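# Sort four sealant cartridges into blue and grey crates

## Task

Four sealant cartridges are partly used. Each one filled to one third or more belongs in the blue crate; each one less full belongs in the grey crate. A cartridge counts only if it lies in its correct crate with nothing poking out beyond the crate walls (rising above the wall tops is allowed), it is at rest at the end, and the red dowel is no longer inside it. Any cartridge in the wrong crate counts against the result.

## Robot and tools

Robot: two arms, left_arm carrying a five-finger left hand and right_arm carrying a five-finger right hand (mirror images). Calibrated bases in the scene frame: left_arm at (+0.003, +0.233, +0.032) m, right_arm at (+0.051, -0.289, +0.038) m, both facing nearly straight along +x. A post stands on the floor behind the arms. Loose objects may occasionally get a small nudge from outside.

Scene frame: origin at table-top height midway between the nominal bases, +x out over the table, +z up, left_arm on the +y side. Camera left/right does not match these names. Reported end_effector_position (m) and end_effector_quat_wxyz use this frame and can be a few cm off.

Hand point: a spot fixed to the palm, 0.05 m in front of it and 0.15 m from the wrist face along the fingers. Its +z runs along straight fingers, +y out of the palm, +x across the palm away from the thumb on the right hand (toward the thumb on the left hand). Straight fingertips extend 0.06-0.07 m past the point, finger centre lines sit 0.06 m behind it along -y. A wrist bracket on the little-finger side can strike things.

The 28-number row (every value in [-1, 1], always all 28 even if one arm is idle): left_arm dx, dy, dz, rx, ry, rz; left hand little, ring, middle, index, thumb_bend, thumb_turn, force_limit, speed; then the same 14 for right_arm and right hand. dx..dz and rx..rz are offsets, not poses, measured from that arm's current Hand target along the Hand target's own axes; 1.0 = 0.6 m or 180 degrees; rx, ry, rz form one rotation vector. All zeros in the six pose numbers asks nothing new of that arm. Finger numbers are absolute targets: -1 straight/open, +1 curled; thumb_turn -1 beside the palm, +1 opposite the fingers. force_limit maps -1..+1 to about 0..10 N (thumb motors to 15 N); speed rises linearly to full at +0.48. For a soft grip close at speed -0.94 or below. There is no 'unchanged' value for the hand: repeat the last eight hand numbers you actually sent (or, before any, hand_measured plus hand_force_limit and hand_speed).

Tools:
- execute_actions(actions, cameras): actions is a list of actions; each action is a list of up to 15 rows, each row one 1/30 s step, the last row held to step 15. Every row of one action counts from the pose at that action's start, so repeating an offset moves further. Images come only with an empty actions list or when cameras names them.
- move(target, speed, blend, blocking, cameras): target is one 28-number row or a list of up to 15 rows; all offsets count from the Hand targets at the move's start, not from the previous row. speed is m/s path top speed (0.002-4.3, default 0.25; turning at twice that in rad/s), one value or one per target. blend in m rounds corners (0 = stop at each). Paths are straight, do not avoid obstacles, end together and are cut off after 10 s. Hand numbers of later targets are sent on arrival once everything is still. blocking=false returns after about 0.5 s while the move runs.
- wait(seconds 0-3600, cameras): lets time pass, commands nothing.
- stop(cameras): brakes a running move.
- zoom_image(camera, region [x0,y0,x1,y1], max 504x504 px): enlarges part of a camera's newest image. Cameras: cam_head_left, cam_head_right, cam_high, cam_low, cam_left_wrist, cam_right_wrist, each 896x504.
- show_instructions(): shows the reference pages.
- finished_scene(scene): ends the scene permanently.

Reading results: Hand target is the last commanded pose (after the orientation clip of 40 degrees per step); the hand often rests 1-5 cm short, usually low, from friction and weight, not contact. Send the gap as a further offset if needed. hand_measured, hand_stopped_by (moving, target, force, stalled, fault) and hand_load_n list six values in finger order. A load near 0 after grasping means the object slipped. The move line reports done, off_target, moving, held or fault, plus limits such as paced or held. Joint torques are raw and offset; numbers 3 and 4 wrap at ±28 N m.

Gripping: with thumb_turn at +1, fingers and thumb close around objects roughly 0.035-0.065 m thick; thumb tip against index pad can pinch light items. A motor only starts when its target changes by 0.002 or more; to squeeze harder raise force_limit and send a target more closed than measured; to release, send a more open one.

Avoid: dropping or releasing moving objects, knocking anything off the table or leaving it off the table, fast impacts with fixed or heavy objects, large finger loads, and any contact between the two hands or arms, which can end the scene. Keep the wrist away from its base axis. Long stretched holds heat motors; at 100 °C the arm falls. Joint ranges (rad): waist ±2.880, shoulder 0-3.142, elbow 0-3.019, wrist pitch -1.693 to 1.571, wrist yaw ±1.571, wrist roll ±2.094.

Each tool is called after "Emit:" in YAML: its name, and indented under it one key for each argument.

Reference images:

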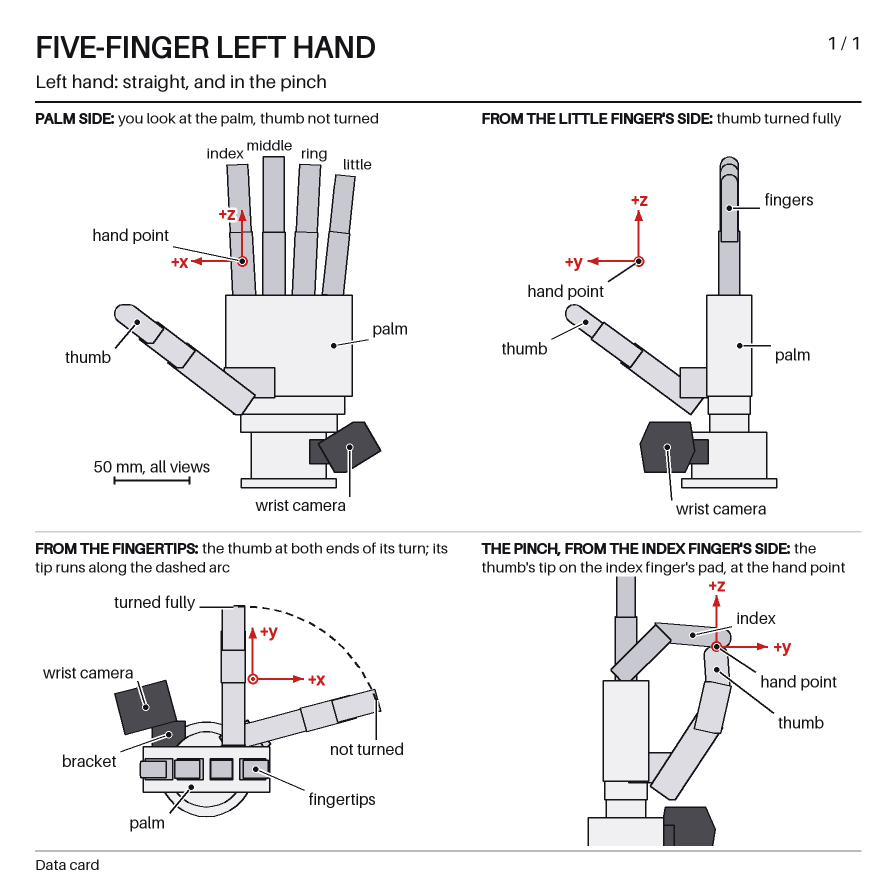

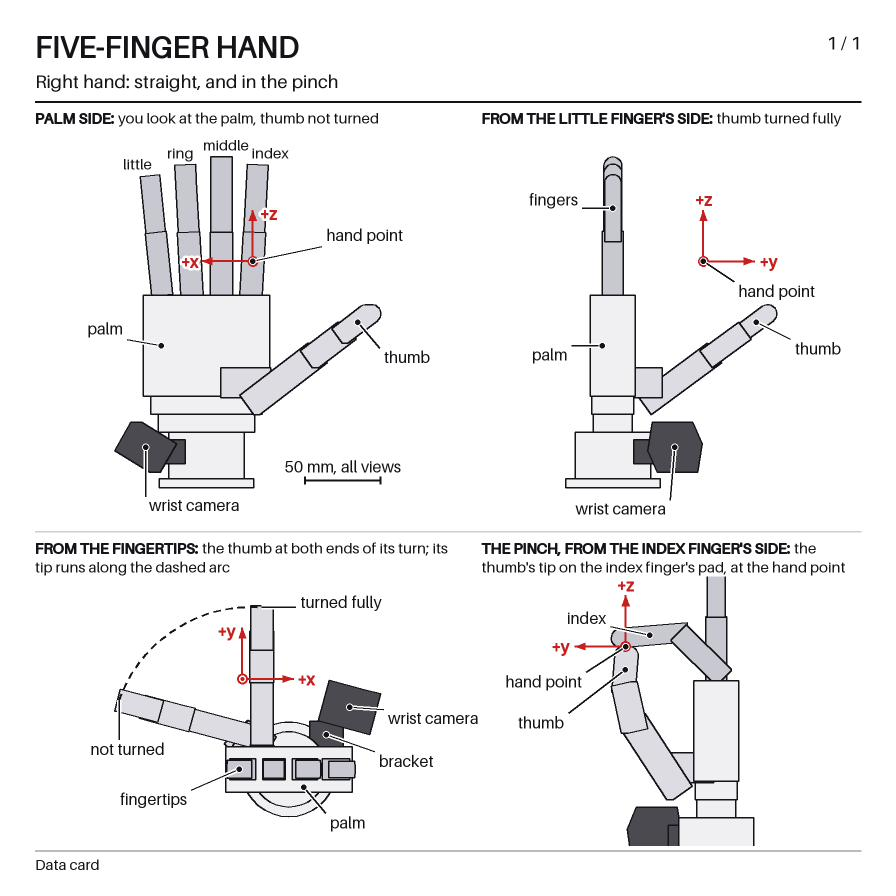

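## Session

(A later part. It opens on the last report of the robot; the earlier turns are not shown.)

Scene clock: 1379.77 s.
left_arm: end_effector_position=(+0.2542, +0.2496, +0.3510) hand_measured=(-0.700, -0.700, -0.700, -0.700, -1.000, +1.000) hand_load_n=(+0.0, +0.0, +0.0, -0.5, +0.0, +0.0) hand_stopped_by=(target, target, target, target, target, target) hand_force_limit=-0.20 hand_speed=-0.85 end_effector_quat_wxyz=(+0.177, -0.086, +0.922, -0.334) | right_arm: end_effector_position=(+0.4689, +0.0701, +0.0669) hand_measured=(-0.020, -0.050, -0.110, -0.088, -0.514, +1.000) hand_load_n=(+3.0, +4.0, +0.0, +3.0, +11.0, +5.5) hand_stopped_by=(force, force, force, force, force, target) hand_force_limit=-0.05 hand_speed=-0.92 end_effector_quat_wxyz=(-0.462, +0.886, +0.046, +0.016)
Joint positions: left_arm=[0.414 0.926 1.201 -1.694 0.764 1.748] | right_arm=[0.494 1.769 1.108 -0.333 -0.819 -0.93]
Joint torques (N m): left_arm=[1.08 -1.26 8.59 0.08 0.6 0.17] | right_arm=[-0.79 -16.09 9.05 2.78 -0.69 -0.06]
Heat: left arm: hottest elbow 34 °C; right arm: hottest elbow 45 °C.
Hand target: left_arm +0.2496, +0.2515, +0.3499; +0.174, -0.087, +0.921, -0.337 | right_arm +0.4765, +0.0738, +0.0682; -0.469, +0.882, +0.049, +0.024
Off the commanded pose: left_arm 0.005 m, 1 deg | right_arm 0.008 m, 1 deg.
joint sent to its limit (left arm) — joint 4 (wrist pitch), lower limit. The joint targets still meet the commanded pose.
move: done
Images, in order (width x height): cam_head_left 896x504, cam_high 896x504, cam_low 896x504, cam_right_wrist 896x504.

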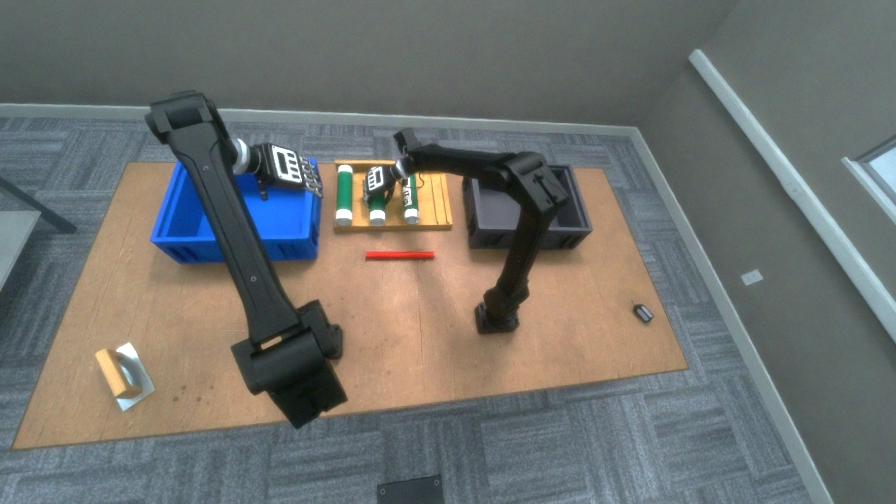

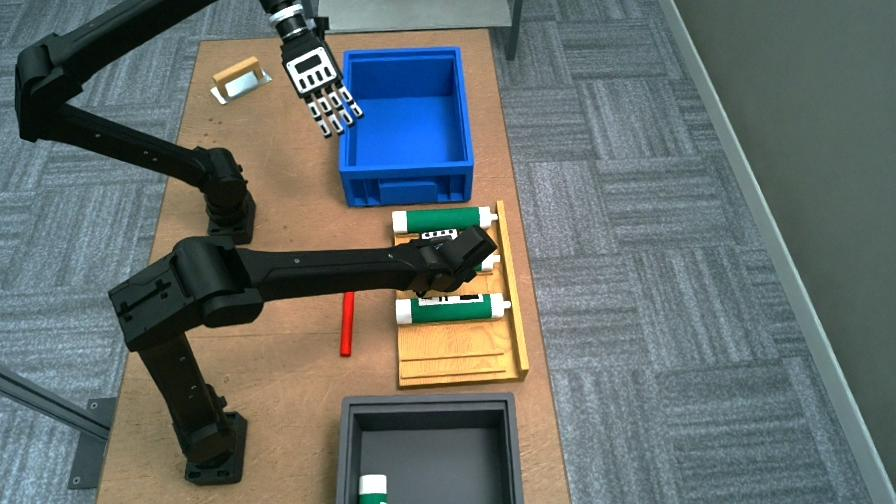

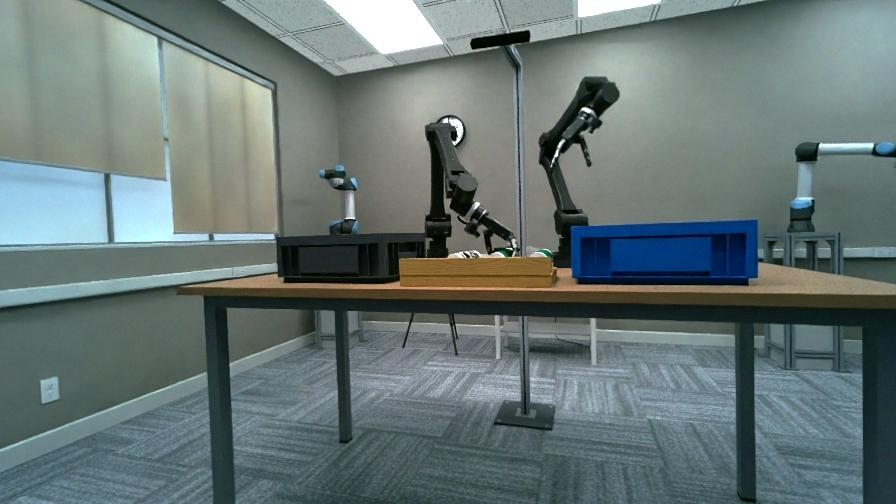

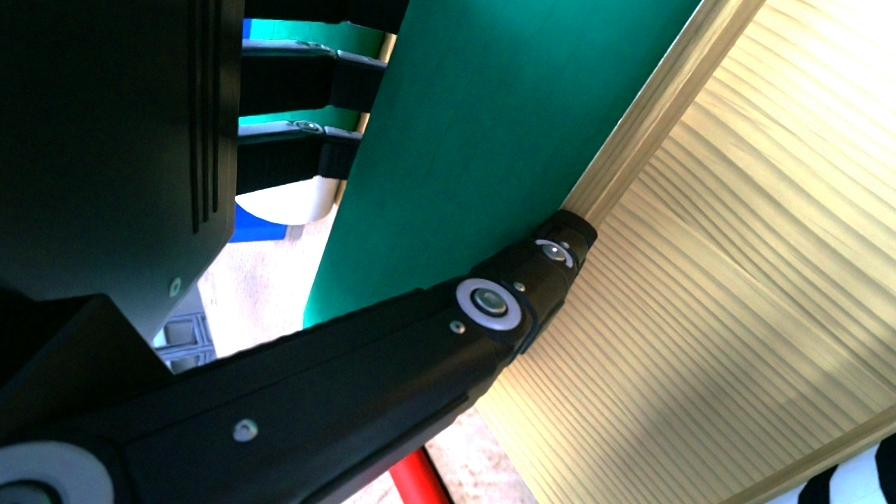

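Emit:
execute_actions:
  actions: []
  cameras: ["cam_high","cam_head_left","cam_right_wrist"]

Scene clock: 1410.87 s.
left_arm: end_effector_position=(+0.2542, +0.2496, +0.3510) hand_measured=(-0.700, -0.700, -0.700, -0.700, -1.000, +1.000) hand_load_n=(+0.0, +0.0, -0.5, +0.0, +0.0, +0.0) hand_stopped_by=(target, target, target, target, target, target) hand_force_limit=-0.20 hand_speed=-0.85 end_effector_quat_wxyz=(+0.177, -0.086, +0.922, -0.334) | right_arm: end_effector_position=(+0.4689, +0.0701, +0.0669) hand_measured=(-0.020, -0.050, -0.110, -0.088, -0.514, +1.000) hand_load_n=(+3.0, +4.0, +0.0, +3.5, +11.0, +5.5) hand_stopped_by=(force, force, force, force, force, target) hand_force_limit=-0.05 hand_speed=-0.92 end_effector_quat_wxyz=(-0.462, +0.886, +0.046, +0.016)
Joint positions: left_arm=[0.414 0.926 1.201 -1.694 0.764 1.748] | right_arm=[0.494 1.769 1.108 -0.333 -0.819 -0.93]
Joint velocities: within noise
Joint torques (N m): left_arm=[1.2 -1.2 8.58 0.13 0.61 0.17] | right_arm=[-0.5 -16.21 9.01 2.78 -0.67 -0.05]
Motor temperatures (°C): left_arm=[26 26 34 27 30 26] | right_arm=[29 33 45 25 30 26]
Heat: left arm: hottest elbow 34 °C; right arm: hottest elbow 45 °C.
Hand target: left_arm +0.2496, +0.2515, +0.3499; +0.174, -0.087, +0.921, -0.337 | right_arm +0.4765, +0.0738, +0.0682; -0.469, +0.882, +0.049, +0.024
Off the commanded pose: left_arm 0.005 m, 1 deg | right_arm 0.008 m, 1 deg.
Images, in order (width x height): cam_head_left 896x504, cam_high 896x504, cam_right_wrist 896x504.

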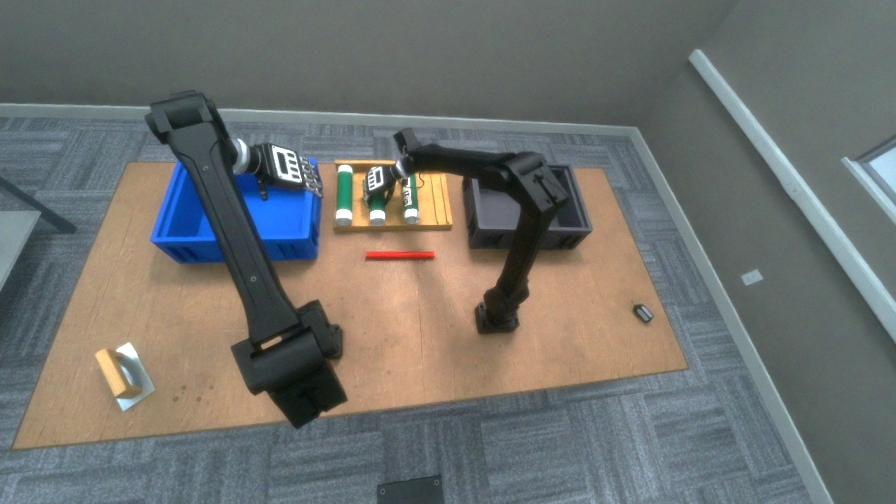

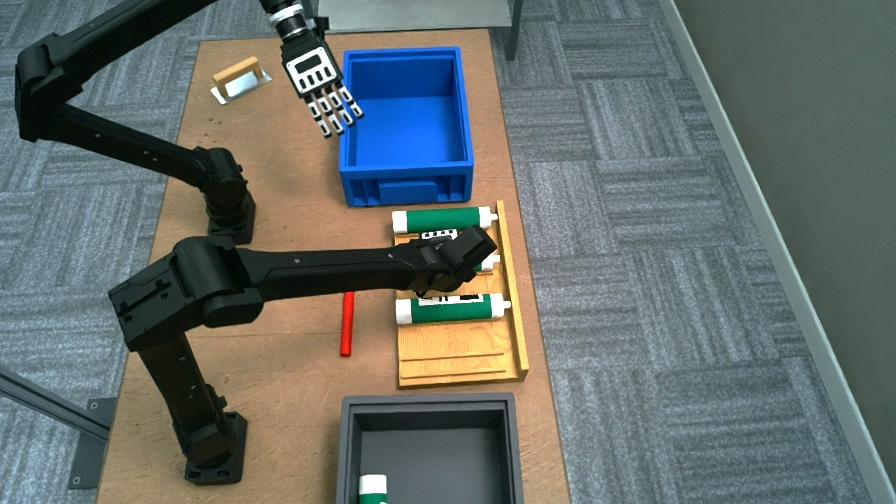

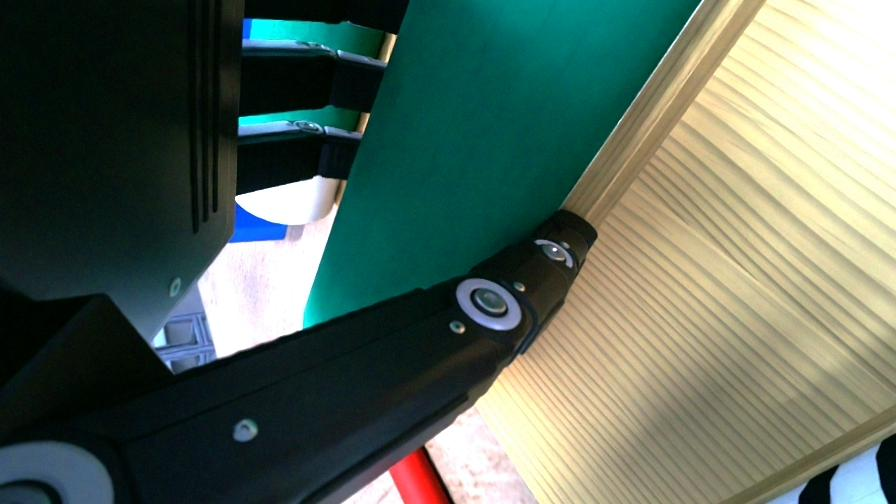

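Emit:
move:
  target: [0,0,0,0,0,0,-0.7,-0.7,-0.7,-0.7,-1,1,-0.2,-0.85,0,0.010,0.0068,0,0,0,0.12,0.12,0.12,0.12,0.15,1,-0.05,-0.92]
  speed: 0.03
  cameras: ["cam_high","cam_head_left","cam_right_wrist"]

Emit:
zoom_image:
  camera: "cam_high"
  region: [375, 195, 535, 335]

Scene clock: 1414.67 s.
left_arm: end_effector_position=(+0.2542, +0.2496, +0.3510) hand_measured=(-0.700, -0.700, -0.700, -0.700, -1.000, +1.000) hand_load_n=(+0.0, -0.5, +0.0, +0.0, +0.0, +0.5) hand_stopped_by=(target, target, target, target, target, target) hand_force_limit=-0.20 hand_speed=-0.85 end_effector_quat_wxyz=(+0.177, -0.086, +0.922, -0.334) | right_arm: end_effector_position=(+0.4717, +0.0716, +0.0655) hand_measured=(-0.020, -0.050, -0.110, -0.088, -0.514, +1.000) hand_load_n=(+2.0, +3.5, +0.0, +3.5, +11.0, +6.0) hand_stopped_by=(force, force, force, force, force, target) hand_force_limit=-0.05 hand_speed=-0.92 end_effector_quat_wxyz=(-0.464, +0.884, +0.048, +0.020)
Joint positions: left_arm=[0.414 0.926 1.201 -1.694 0.764 1.748] | right_arm=[0.494 1.774 1.108 -0.317 -0.819 -0.93]
Joint torques (N m): left_arm=[1.38 -1.32 8.54 0.08 0.59 0.15] | right_arm=[-0.5 -15.62 8.62 2.77 -0.71 -0.08]
Heat: left arm: hottest elbow 34 °C; right arm: hottest elbow 45 °C.
Hand target: left_arm +0.2496, +0.2515, +0.3499; +0.174, -0.087, +0.921, -0.337 | right_arm +0.4771, +0.0738, +0.0609; -0.469, +0.882, +0.049, +0.024
Off the commanded pose: left_arm 0.005 m, 1 deg | right_arm 0.007 m, 1 deg.
joint sent to its limit (left arm) — joint 4 (wrist pitch), lower limit. The joint targets still meet the commanded pose.
move: done
Images, in order (width x height): cam_head_left 896x504, cam_high 896x504, cam_right_wrist 896x504.

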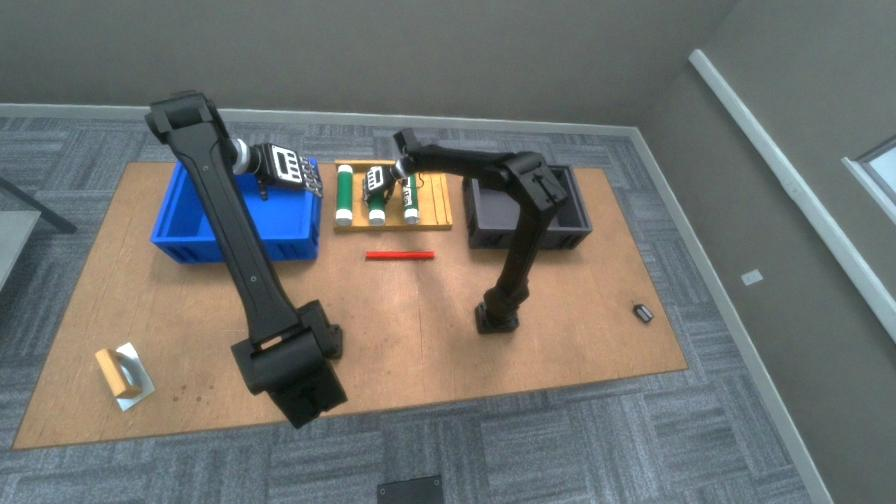

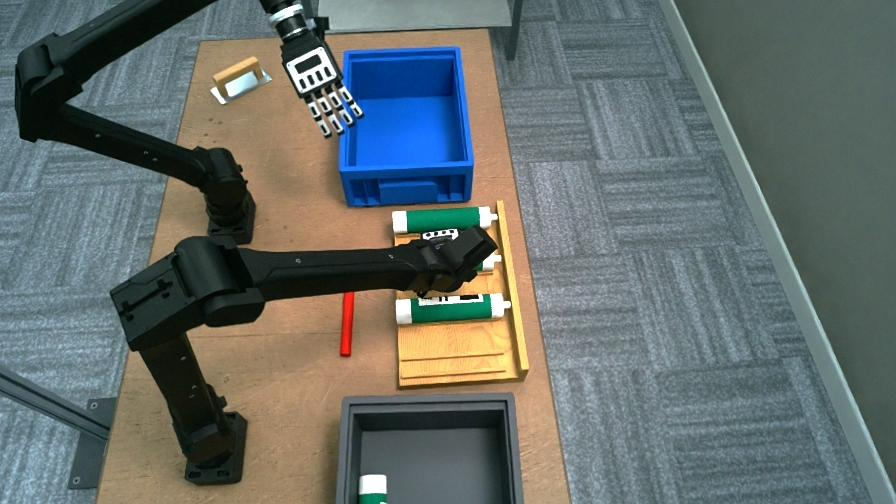

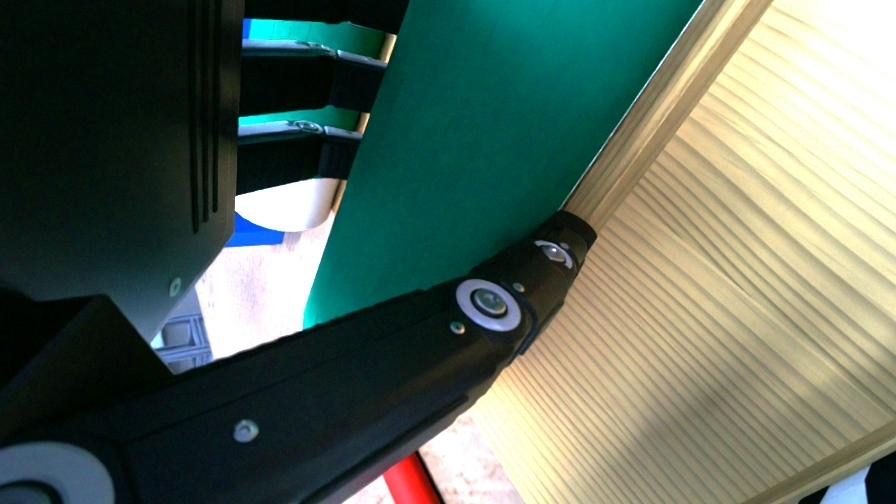

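Scaled by 3.150.

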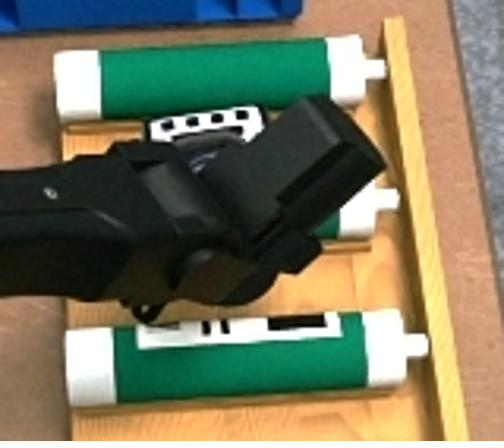

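Emit:
move:
  target: [0,0,0,0,0,0,-0.7,-0.7,-0.7,-0.7,-1,1,-0.2,-0.85,0,0,0,0,0,0,-0.7,-0.7,-0.7,-0.7,-1,1,-0.2,-0.85]
  cameras: ["cam_high","cam_head_left","cam_right_wrist"]

Emit:
zoom_image:
  camera: "cam_high"
  region: [375, 195, 535, 335]

Scene clock: 1421.50 s.
left_arm: end_effector_position=(+0.2542, +0.2496, +0.3510) hand_measured=(-0.700, -0.700, -0.700, -0.700, -1.000, +1.000) hand_load_n=(+0.0, +0.0, +0.0, +0.0, +0.0, +0.0) hand_stopped_by=(target, target, target, target, target, target) hand_force_limit=-0.20 hand_speed=-0.85 end_effector_quat_wxyz=(+0.177, -0.086, +0.922, -0.334) | right_arm: end_effector_position=(+0.4732, +0.0733, +0.0669) hand_measured=(-0.700, -0.700, -0.700, -0.700, -1.000, +1.000) hand_load_n=(+0.0, +0.0, +0.0, +0.0, +0.0, +0.0) hand_stopped_by=(target, target, target, target, target, target) hand_force_limit=-0.20 hand_speed=-0.85 end_effector_quat_wxyz=(-0.468, +0.882, +0.051, +0.023)
Joint positions: left_arm=[0.414 0.926 1.201 -1.694 0.764 1.748] | right_arm=[0.494 1.774 1.108 -0.306 -0.824 -0.93]
Joint torques (N m): left_arm=[1.08 -1.32 8.58 0.02 0.61 0.16] | right_arm=[-0.38 -15.27 8.65 2.36 -0.52 -0.07]
Heat: left arm: hottest elbow 34 °C; right arm: hottest elbow 45 °C.
Hand target: left_arm +0.2496, +0.2515, +0.3499; +0.174, -0.087, +0.921, -0.337 | right_arm +0.4771, +0.0738, +0.0610; -0.469, +0.882, +0.049, +0.024
Off the commanded pose: left_arm 0.005 m, 1 deg | right_arm 0.007 m, 0 deg.
joint sent to its limit (left arm) — joint 4 (wrist pitch), lower limit. The joint targets still meet the commanded pose.
move: done
Images, in order (width x height): cam_head_left 896x504, cam_high 896x504, cam_right_wrist 896x504.

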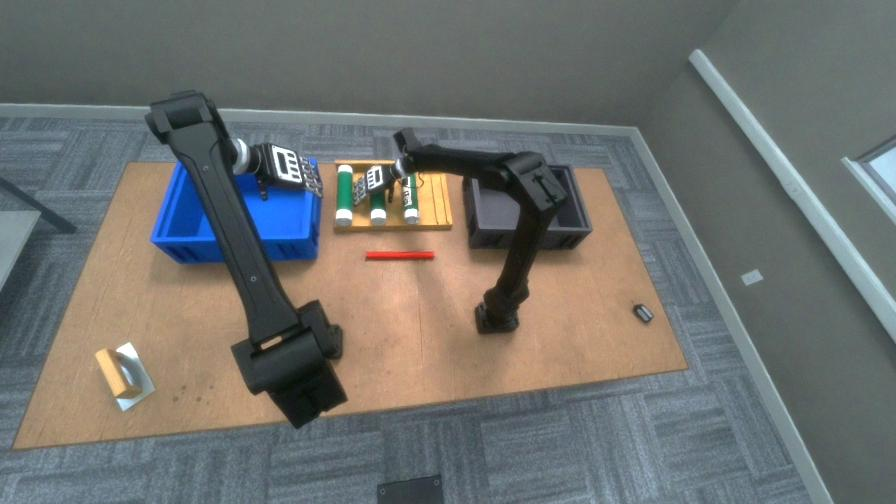

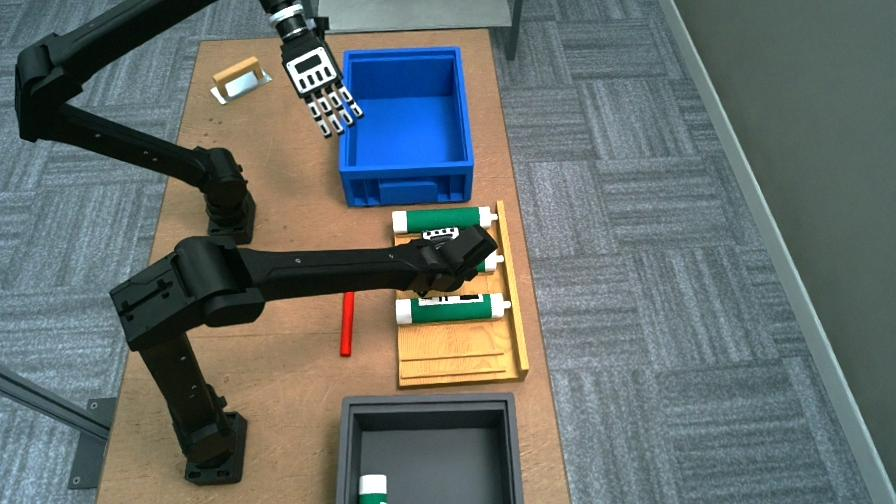

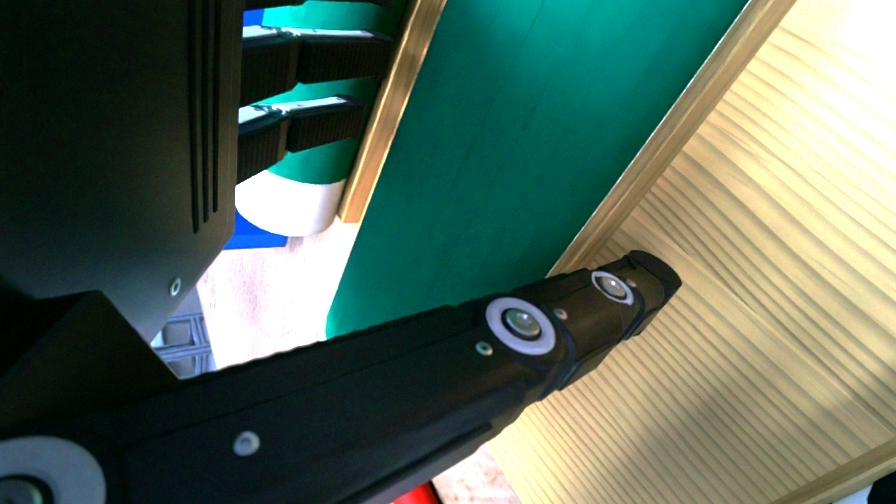

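Scaled by 3.150.

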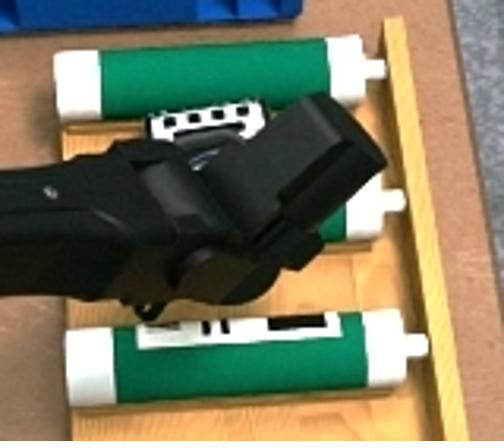

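Emit:
move:
  target:
    - [0,0,0,0,0,0,-0.7,-0.7,-0.7,-0.7,-1,1,-0.2,-0.85,0,-0.2075,-0.14,0,0,0,-0.7,-0.7,-0.7,-0.7,-1,1,-0.2,-0.85]
    - [0,0,0,0,0,0,-0.7,-0.7,-0.7,-0.7,-1,1,-0.2,-0.85,0,-0.086,-0.32,0,0.0012,0.0348,-0.7,-0.7,-0.7,-0.7,-1,1,-0.2,-0.85]
  speed: [0.15, 0.15]
  blend: [0.02, 0]
  cameras: ["cam_high","cam_head_left","cam_right_wrist"]

Emit:
zoom_image:
  camera: "cam_high"
  region: [375, 195, 535, 335]

Scene clock: 1443.67 s.
left_arm: end_effector_position=(+0.2542, +0.2496, +0.3510) hand_measured=(-0.700, -0.700, -0.700, -0.700, -1.000, +1.000) hand_load_n=(+0.0, +0.0, +0.0, +0.0, +0.0, +0.0) hand_stopped_by=(target, target, target, target, target, target) hand_force_limit=-0.20 hand_speed=-0.85 end_effector_quat_wxyz=(+0.177, -0.086, +0.922, -0.334) | right_arm: end_effector_position=(+0.4625, -0.0562, +0.1976) hand_measured=(-0.700, -0.700, -0.700, -0.700, -1.000, +1.000) hand_load_n=(+0.0, +0.0, +0.5, +0.0, +0.0, +0.0) hand_stopped_by=(target, target, target, target, target, target) hand_force_limit=-0.20 hand_speed=-0.85 end_effector_quat_wxyz=(-0.466, +0.885, -0.008, -0.014)
Joint positions: left_arm=[0.414 0.926 1.201 -1.694 0.764 1.748] | right_arm=[0.24 1.536 1.209 -0.942 -0.937 -1.163]
Joint torques (N m): left_arm=[1.14 -1.26 8.55 0.13 0.59 0.14] | right_arm=[-0.38 -14.56 11.92 0.7 -0.66 -0.21]
Heat: left arm: hottest elbow 34 °C; right arm: hottest elbow 46 °C.
Hand target: left_arm +0.2496, +0.2515, +0.3499; +0.174, -0.087, +0.921, -0.337 | right_arm +0.4721, -0.0566, +0.2109; -0.469, +0.883, +0.000, +0.000
Off the commanded pose: left_arm 0.005 m, 1 deg | right_arm 0.016 m, 2 deg.
joint sent to its limit (left arm) — joint 4 (wrist pitch), lower limit. The joint targets still meet the commanded pose.
move: off_target (right_arm)
Images, in order (width x height): cam_head_left 896x504, cam_high 896x504, cam_right_wrist 896x504.

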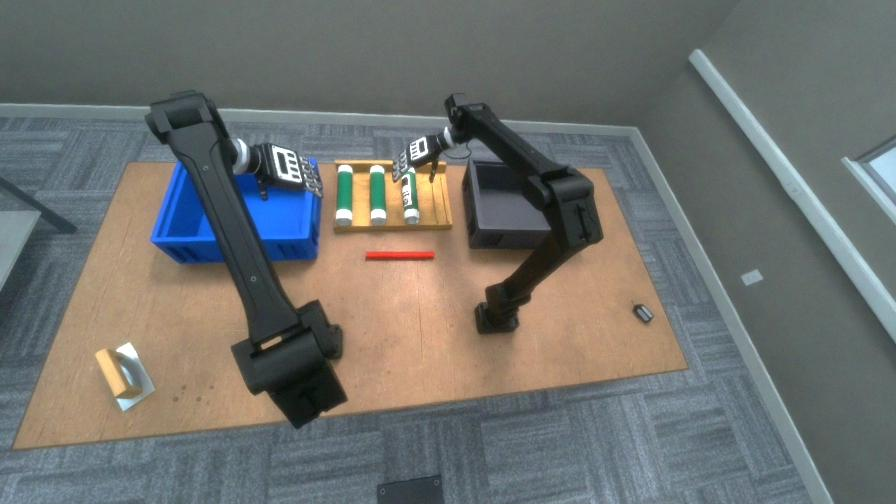

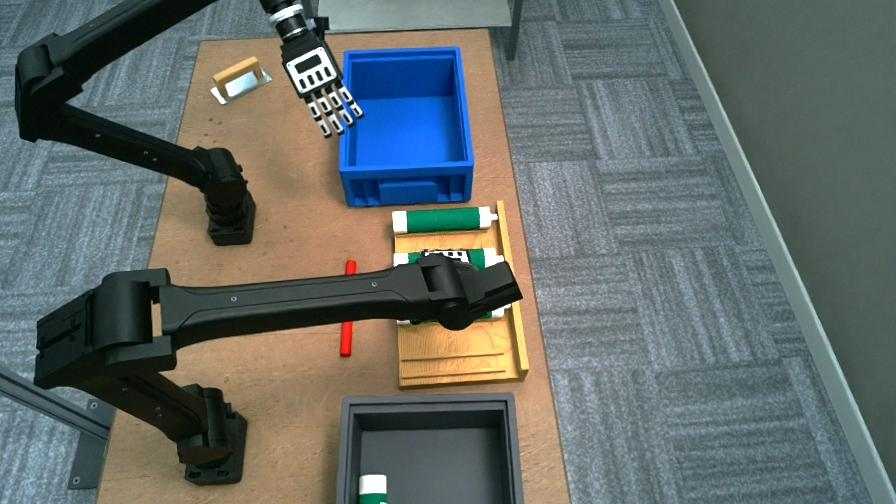

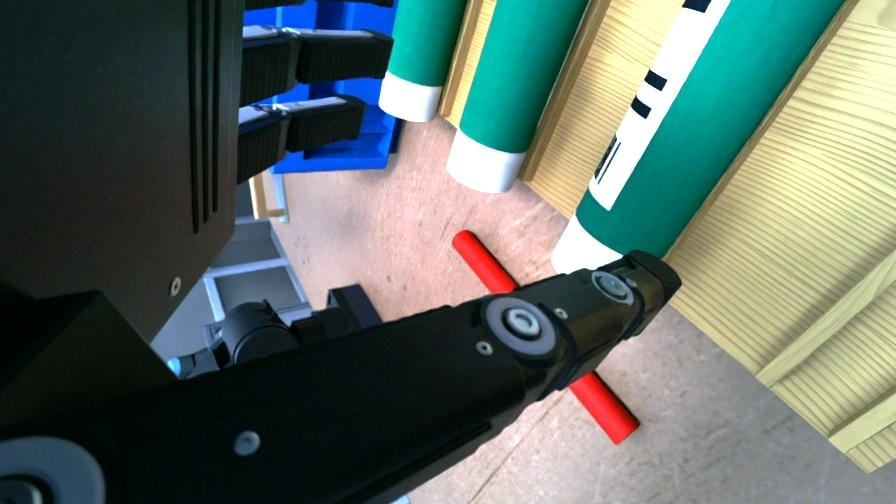

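Scaled by 3.150.

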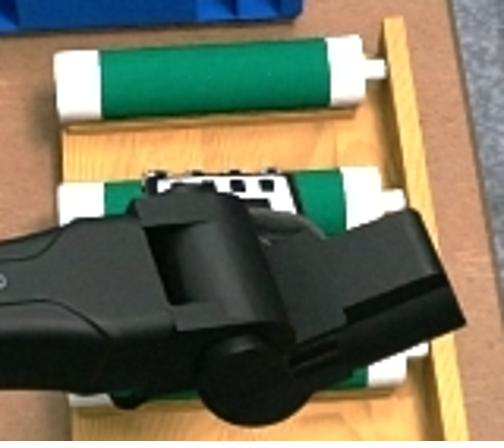

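Emit:
move:
  target:
    - [0,0,0,0,0,0,-0.7,-0.7,-0.7,-0.7,-1,1,-0.2,-0.85,0.0025,0.136,0.098,0,0,0,-0.7,-0.7,-0.7,-0.7,-1,1,-0.2,-0.85]
    - [0,0,0,0,0,0,-0.7,-0.7,-0.7,-0.7,-1,1,-0.2,-0.85,0.0025,0.214,0.1505,0,0,0,-0.7,-0.7,-0.7,-0.7,-1,1,-0.2,-0.85]
  speed: [0.15, 0.06]
  blend: [0.01, 0]
  cameras: ["cam_high","cam_head_left","cam_right_wrist"]

Emit:
zoom_image:
  camera: "cam_high"
  region: [375, 195, 535, 335]

Emit:
zoom_image:
  camera: "cam_head_left"
  region: [320, 120, 470, 240]

Scene clock: 1457.70 s.
left_arm: end_effector_position=(+0.2542, +0.2496, +0.3510) hand_measured=(-0.700, -0.700, -0.700, -0.700, -1.000, +1.000) hand_load_n=(+0.0, +0.0, +0.0, +0.0, +0.0, +0.0) hand_stopped_by=(target, target, target, target, target, target) hand_force_limit=-0.20 hand_speed=-0.85 end_effector_quat_wxyz=(+0.177, -0.086, +0.922, -0.334) | right_arm: end_effector_position=(+0.4769, -0.0527, +0.0692) hand_measured=(-0.700, -0.700, -0.700, -0.700, -1.000, +1.000) hand_load_n=(+0.0, +0.0, +0.0, +0.0, +0.0, +0.0) hand_stopped_by=(target, target, target, target, target, target) hand_force_limit=-0.20 hand_speed=-0.85 end_effector_quat_wxyz=(-0.472, +0.882, +0.004, +0.009)
Joint positions: left_arm=[0.414 0.926 1.201 -1.694 0.764 1.748] | right_arm=[0.24 1.709 1.039 -0.546 -0.938 -1.164]
Joint torques (N m): left_arm=[1.26 -1.2 8.51 0.02 0.61 0.15] | right_arm=[-0.09 -13.04 7.2 1.77 -0.59 -0.12]
Heat: left arm: hottest elbow 34 °C; right arm: hottest elbow 47 °C.
Hand target: left_arm +0.2496, +0.2515, +0.3499; +0.174, -0.087, +0.921, -0.337 | right_arm +0.4735, -0.0536, +0.0538; -0.469, +0.883, +0.000, +0.000
Off the commanded pose: left_arm 0.005 m, 1 deg | right_arm 0.016 m, 1 deg.
joint sent to its limit (left arm) — joint 4 (wrist pitch), lower limit. The joint targets still meet the commanded pose.
move: off_target (right_arm)
Images, in order (width x height): cam_head_left 896x504, cam_high 896x504, cam_right_wrist 896x504.

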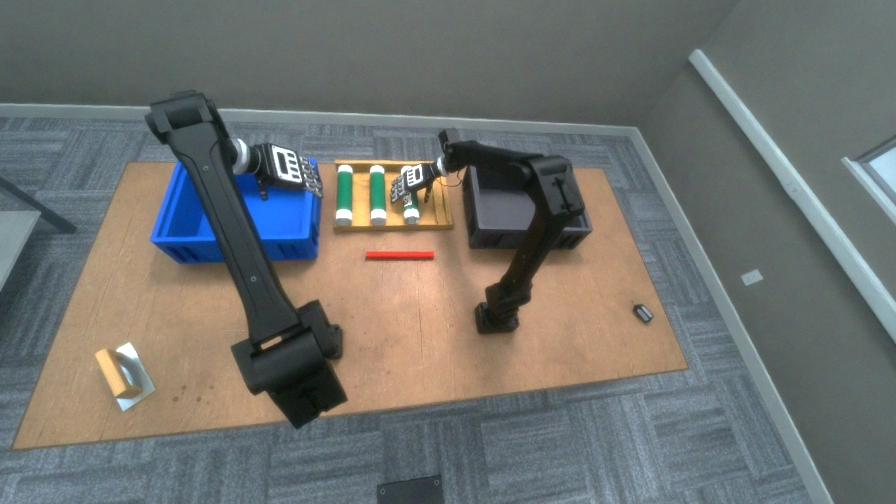

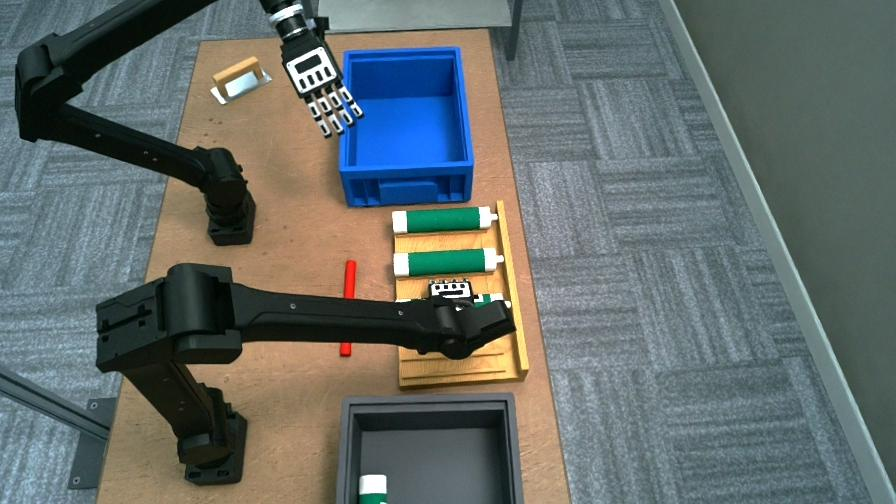

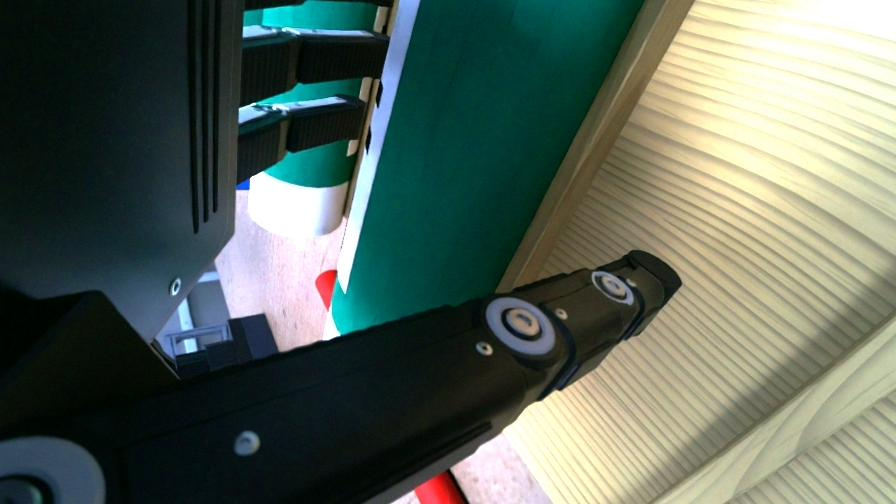

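Scaled by 3.150.

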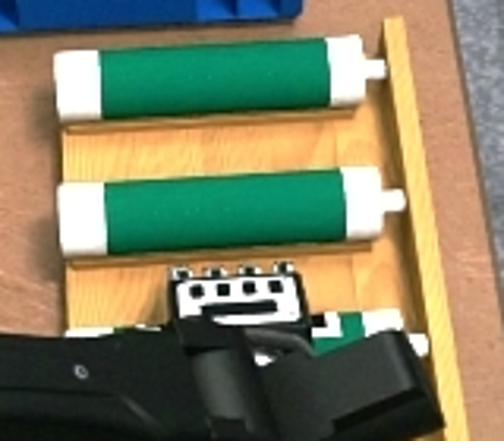

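Scaled by 3.360.

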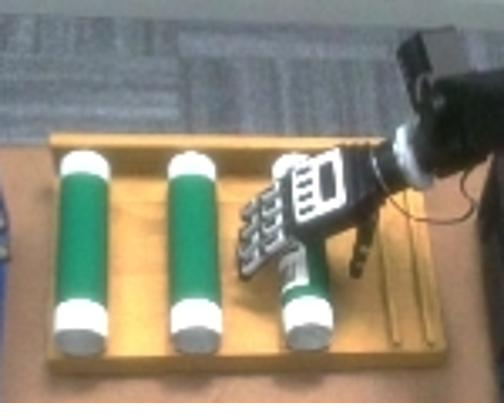

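Emit:
move:
  target: [0,0,0,0,0,0,-0.7,-0.7,-0.7,-0.7,-1,1,-0.2,-0.85,0,0.0118,0.01,0,0,0,-0.7,-0.7,-0.7,-0.7,-1,1,-0.2,-0.85]
  speed: 0.05

Emit:
move:
  target: [0,0,0,0,0,0,-0.7,-0.7,-0.7,-0.7,-1,1,-0.2,-0.85,0,0,0,0,0,0,-0.22,-0.22,-0.22,-0.22,-0.4,1,-0.4,-0.9]
  cameras: ["cam_high","cam_head_left","cam_right_wrist"]

Scene clock: 1462.73 s.
left_arm: end_effector_position=(+0.2542, +0.2496, +0.3510) hand_measured=(-0.700, -0.700, -0.700, -0.700, -1.000, +1.000) hand_load_n=(+0.0, -0.5, -0.5, +0.0, -0.5, +0.0) hand_stopped_by=(target, target, target, target, target, target) hand_force_limit=-0.20 hand_speed=-0.85 end_effector_quat_wxyz=(+0.177, -0.086, +0.922, -0.334) | right_arm: end_effector_position=(+0.4781, -0.0524, +0.0606) hand_measured=(-0.700, -0.700, -0.700, -0.700, -1.000, +1.000) hand_load_n=(+0.0, +0.0, +0.0, +0.0, +0.0, +0.0) hand_stopped_by=(target, target, target, target, target, target) hand_force_limit=-0.20 hand_speed=-0.85 end_effector_quat_wxyz=(-0.472, +0.881, +0.005, +0.011)
Joint positions: left_arm=[0.414 0.926 1.201 -1.694 0.764 1.748] | right_arm=[0.24 1.725 1.032 -0.519 -0.938 -1.164]
Joint torques (N m): left_arm=[1.2 -1.32 8.53 0.06 0.59 0.18] | right_arm=[0.26 -13.1 7.01 1.81 -0.57 -0.06]
Heat: left arm: hottest elbow 34 °C; right arm: hottest elbow 46 °C.
Hand target: left_arm +0.2496, +0.2515, +0.3499; +0.174, -0.087, +0.921, -0.337 | right_arm +0.4736, -0.0526, +0.0447; -0.469, +0.883, +0.000, +0.000
Off the commanded pose: left_arm 0.005 m, 1 deg | right_arm 0.017 m, 2 deg.
joint sent to its limit (left arm) — joint 4 (wrist pitch), lower limit. The joint targets still meet the commanded pose.
move: off_target (right_arm)

Scene clock: 1467.03 s.
left_arm: end_effector_position=(+0.2542, +0.2496, +0.3510) hand_measured=(-0.700, -0.700, -0.700, -0.700, -1.000, +1.000) hand_load_n=(+0.0, +0.0, +0.0, +0.0, +0.0, +0.0) hand_stopped_by=(target, target, target, target, target, target) hand_force_limit=-0.20 hand_speed=-0.85 end_effector_quat_wxyz=(+0.177, -0.086, +0.922, -0.334) | right_arm: end_effector_position=(+0.4784, -0.0523, +0.0606) hand_measured=(-0.220, -0.220, -0.220, -0.220, -0.418, +1.000) hand_load_n=(+0.5, +1.0, +1.0, +1.0, +4.5, +0.5) hand_stopped_by=(target, target, target, target, force, target) hand_force_limit=-0.40 hand_speed=-0.90 end_effector_quat_wxyz=(-0.472, +0.881, +0.006, +0.011)
Joint positions: left_arm=[0.414 0.926 1.201 -1.694 0.764 1.748] | right_arm=[0.24 1.725 1.032 -0.518 -0.938 -1.164]
Joint torques (N m): left_arm=[1.14 -1.14 8.55 0.05 0.59 0.16] | right_arm=[0.09 -13.33 7.12 1.88 -0.52 -0.08]
Heat: left arm: hottest elbow 34 °C; right arm: hottest elbow 46 °C.
Hand target: left_arm +0.2496, +0.2515, +0.3499; +0.174, -0.087, +0.921, -0.337 | right_arm +0.4736, -0.0526, +0.0447; -0.469, +0.883, +0.000, +0.000
Off the commanded pose: left_arm 0.005 m, 1 deg | right_arm 0.017 m, 2 deg.
joint sent to its limit (left arm) — joint 4 (wrist pitch), lower limit. The joint targets still meet the commanded pose.
move: done
Images, in order (width x height): cam_head_left 896x504, cam_high 896x504, cam_right_wrist 896x504.

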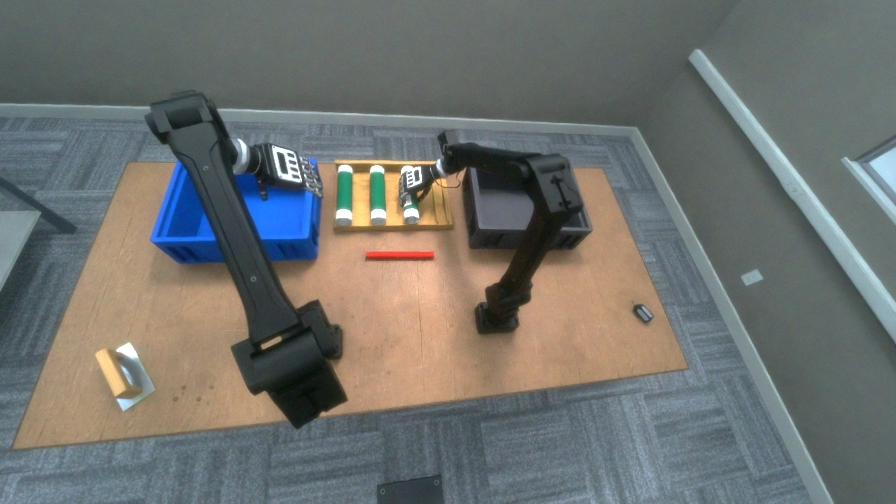

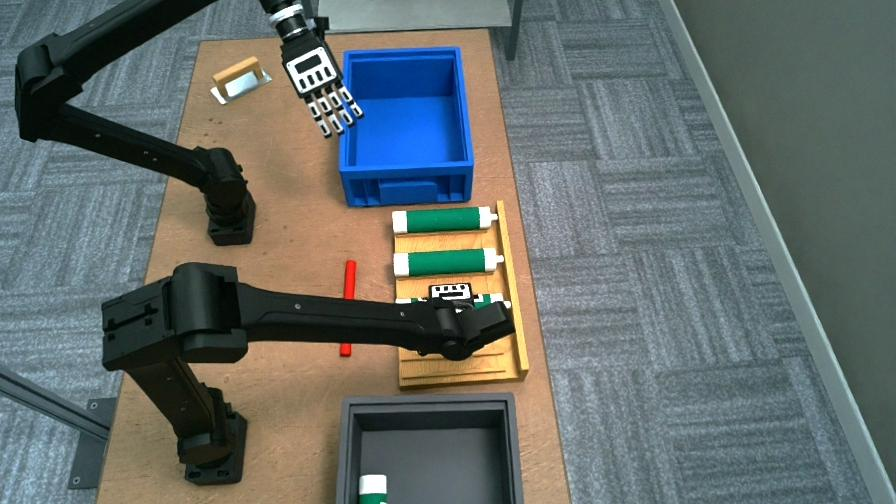

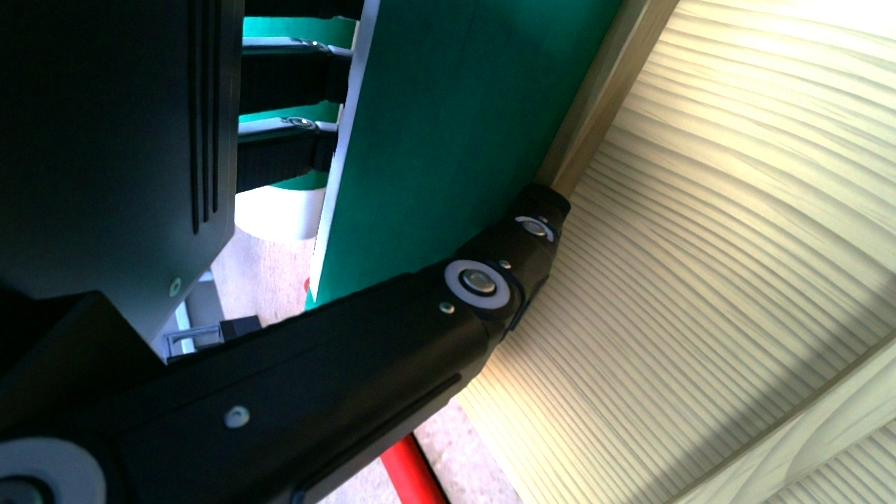

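Emit:
move:
  target: [0,0,0,0,0,0,-0.7,-0.7,-0.7,-0.7,-1,1,-0.2,-0.85,0,0,0,0,0,0,0.1,0.1,0.1,0.1,0.1,1,-0.2,-0.92]

Scene clock: 1470.00 s.
left_arm: end_effector_position=(+0.2542, +0.2496, +0.3510) hand_measured=(-0.700, -0.700, -0.700, -0.700, -1.000, +1.000) hand_load_n=(+0.0, +0.0, +0.0, +0.0, +0.0, +0.0) hand_stopped_by=(target, target, target, target, target, target) hand_force_limit=-0.20 hand_speed=-0.85 end_effector_quat_wxyz=(+0.177, -0.086, +0.922, -0.334) | right_arm: end_effector_position=(+0.4781, -0.0500, +0.0617) hand_measured=(-0.102, -0.124, -0.140, -0.148, -0.418, +1.000) hand_load_n=(+4.0, +3.0, +2.5, +3.5, +13.0, +3.5) hand_stopped_by=(force, force, force, force, force, target) hand_force_limit=-0.20 hand_speed=-0.92 end_effector_quat_wxyz=(-0.476, +0.879, +0.008, +0.011)
Joint positions: left_arm=[0.414 0.926 1.201 -1.694 0.764 1.748] | right_arm=[0.243 1.725 1.032 -0.514 -0.945 -1.164]
Joint torques (N m): left_arm=[1.14 -1.14 8.47 0.06 0.6 0.15] | right_arm=[-0.21 -13.1 7.02 1.72 -0.31 -0.08]
Heat: left arm: hottest elbow 34 °C; right arm: hottest elbow 45 °C.
Hand target: left_arm +0.2496, +0.2515, +0.3499; +0.174, -0.087, +0.921, -0.337 | right_arm +0.4735, -0.0525, +0.0448; -0.469, +0.883, +0.000, +0.000
Off the commanded pose: left_arm 0.005 m, 1 deg | right_arm 0.018 m, 2 deg.
joint sent to its limit (left arm) — joint 4 (wrist pitch), lower limit. The joint targets still meet the commanded pose.
move: done


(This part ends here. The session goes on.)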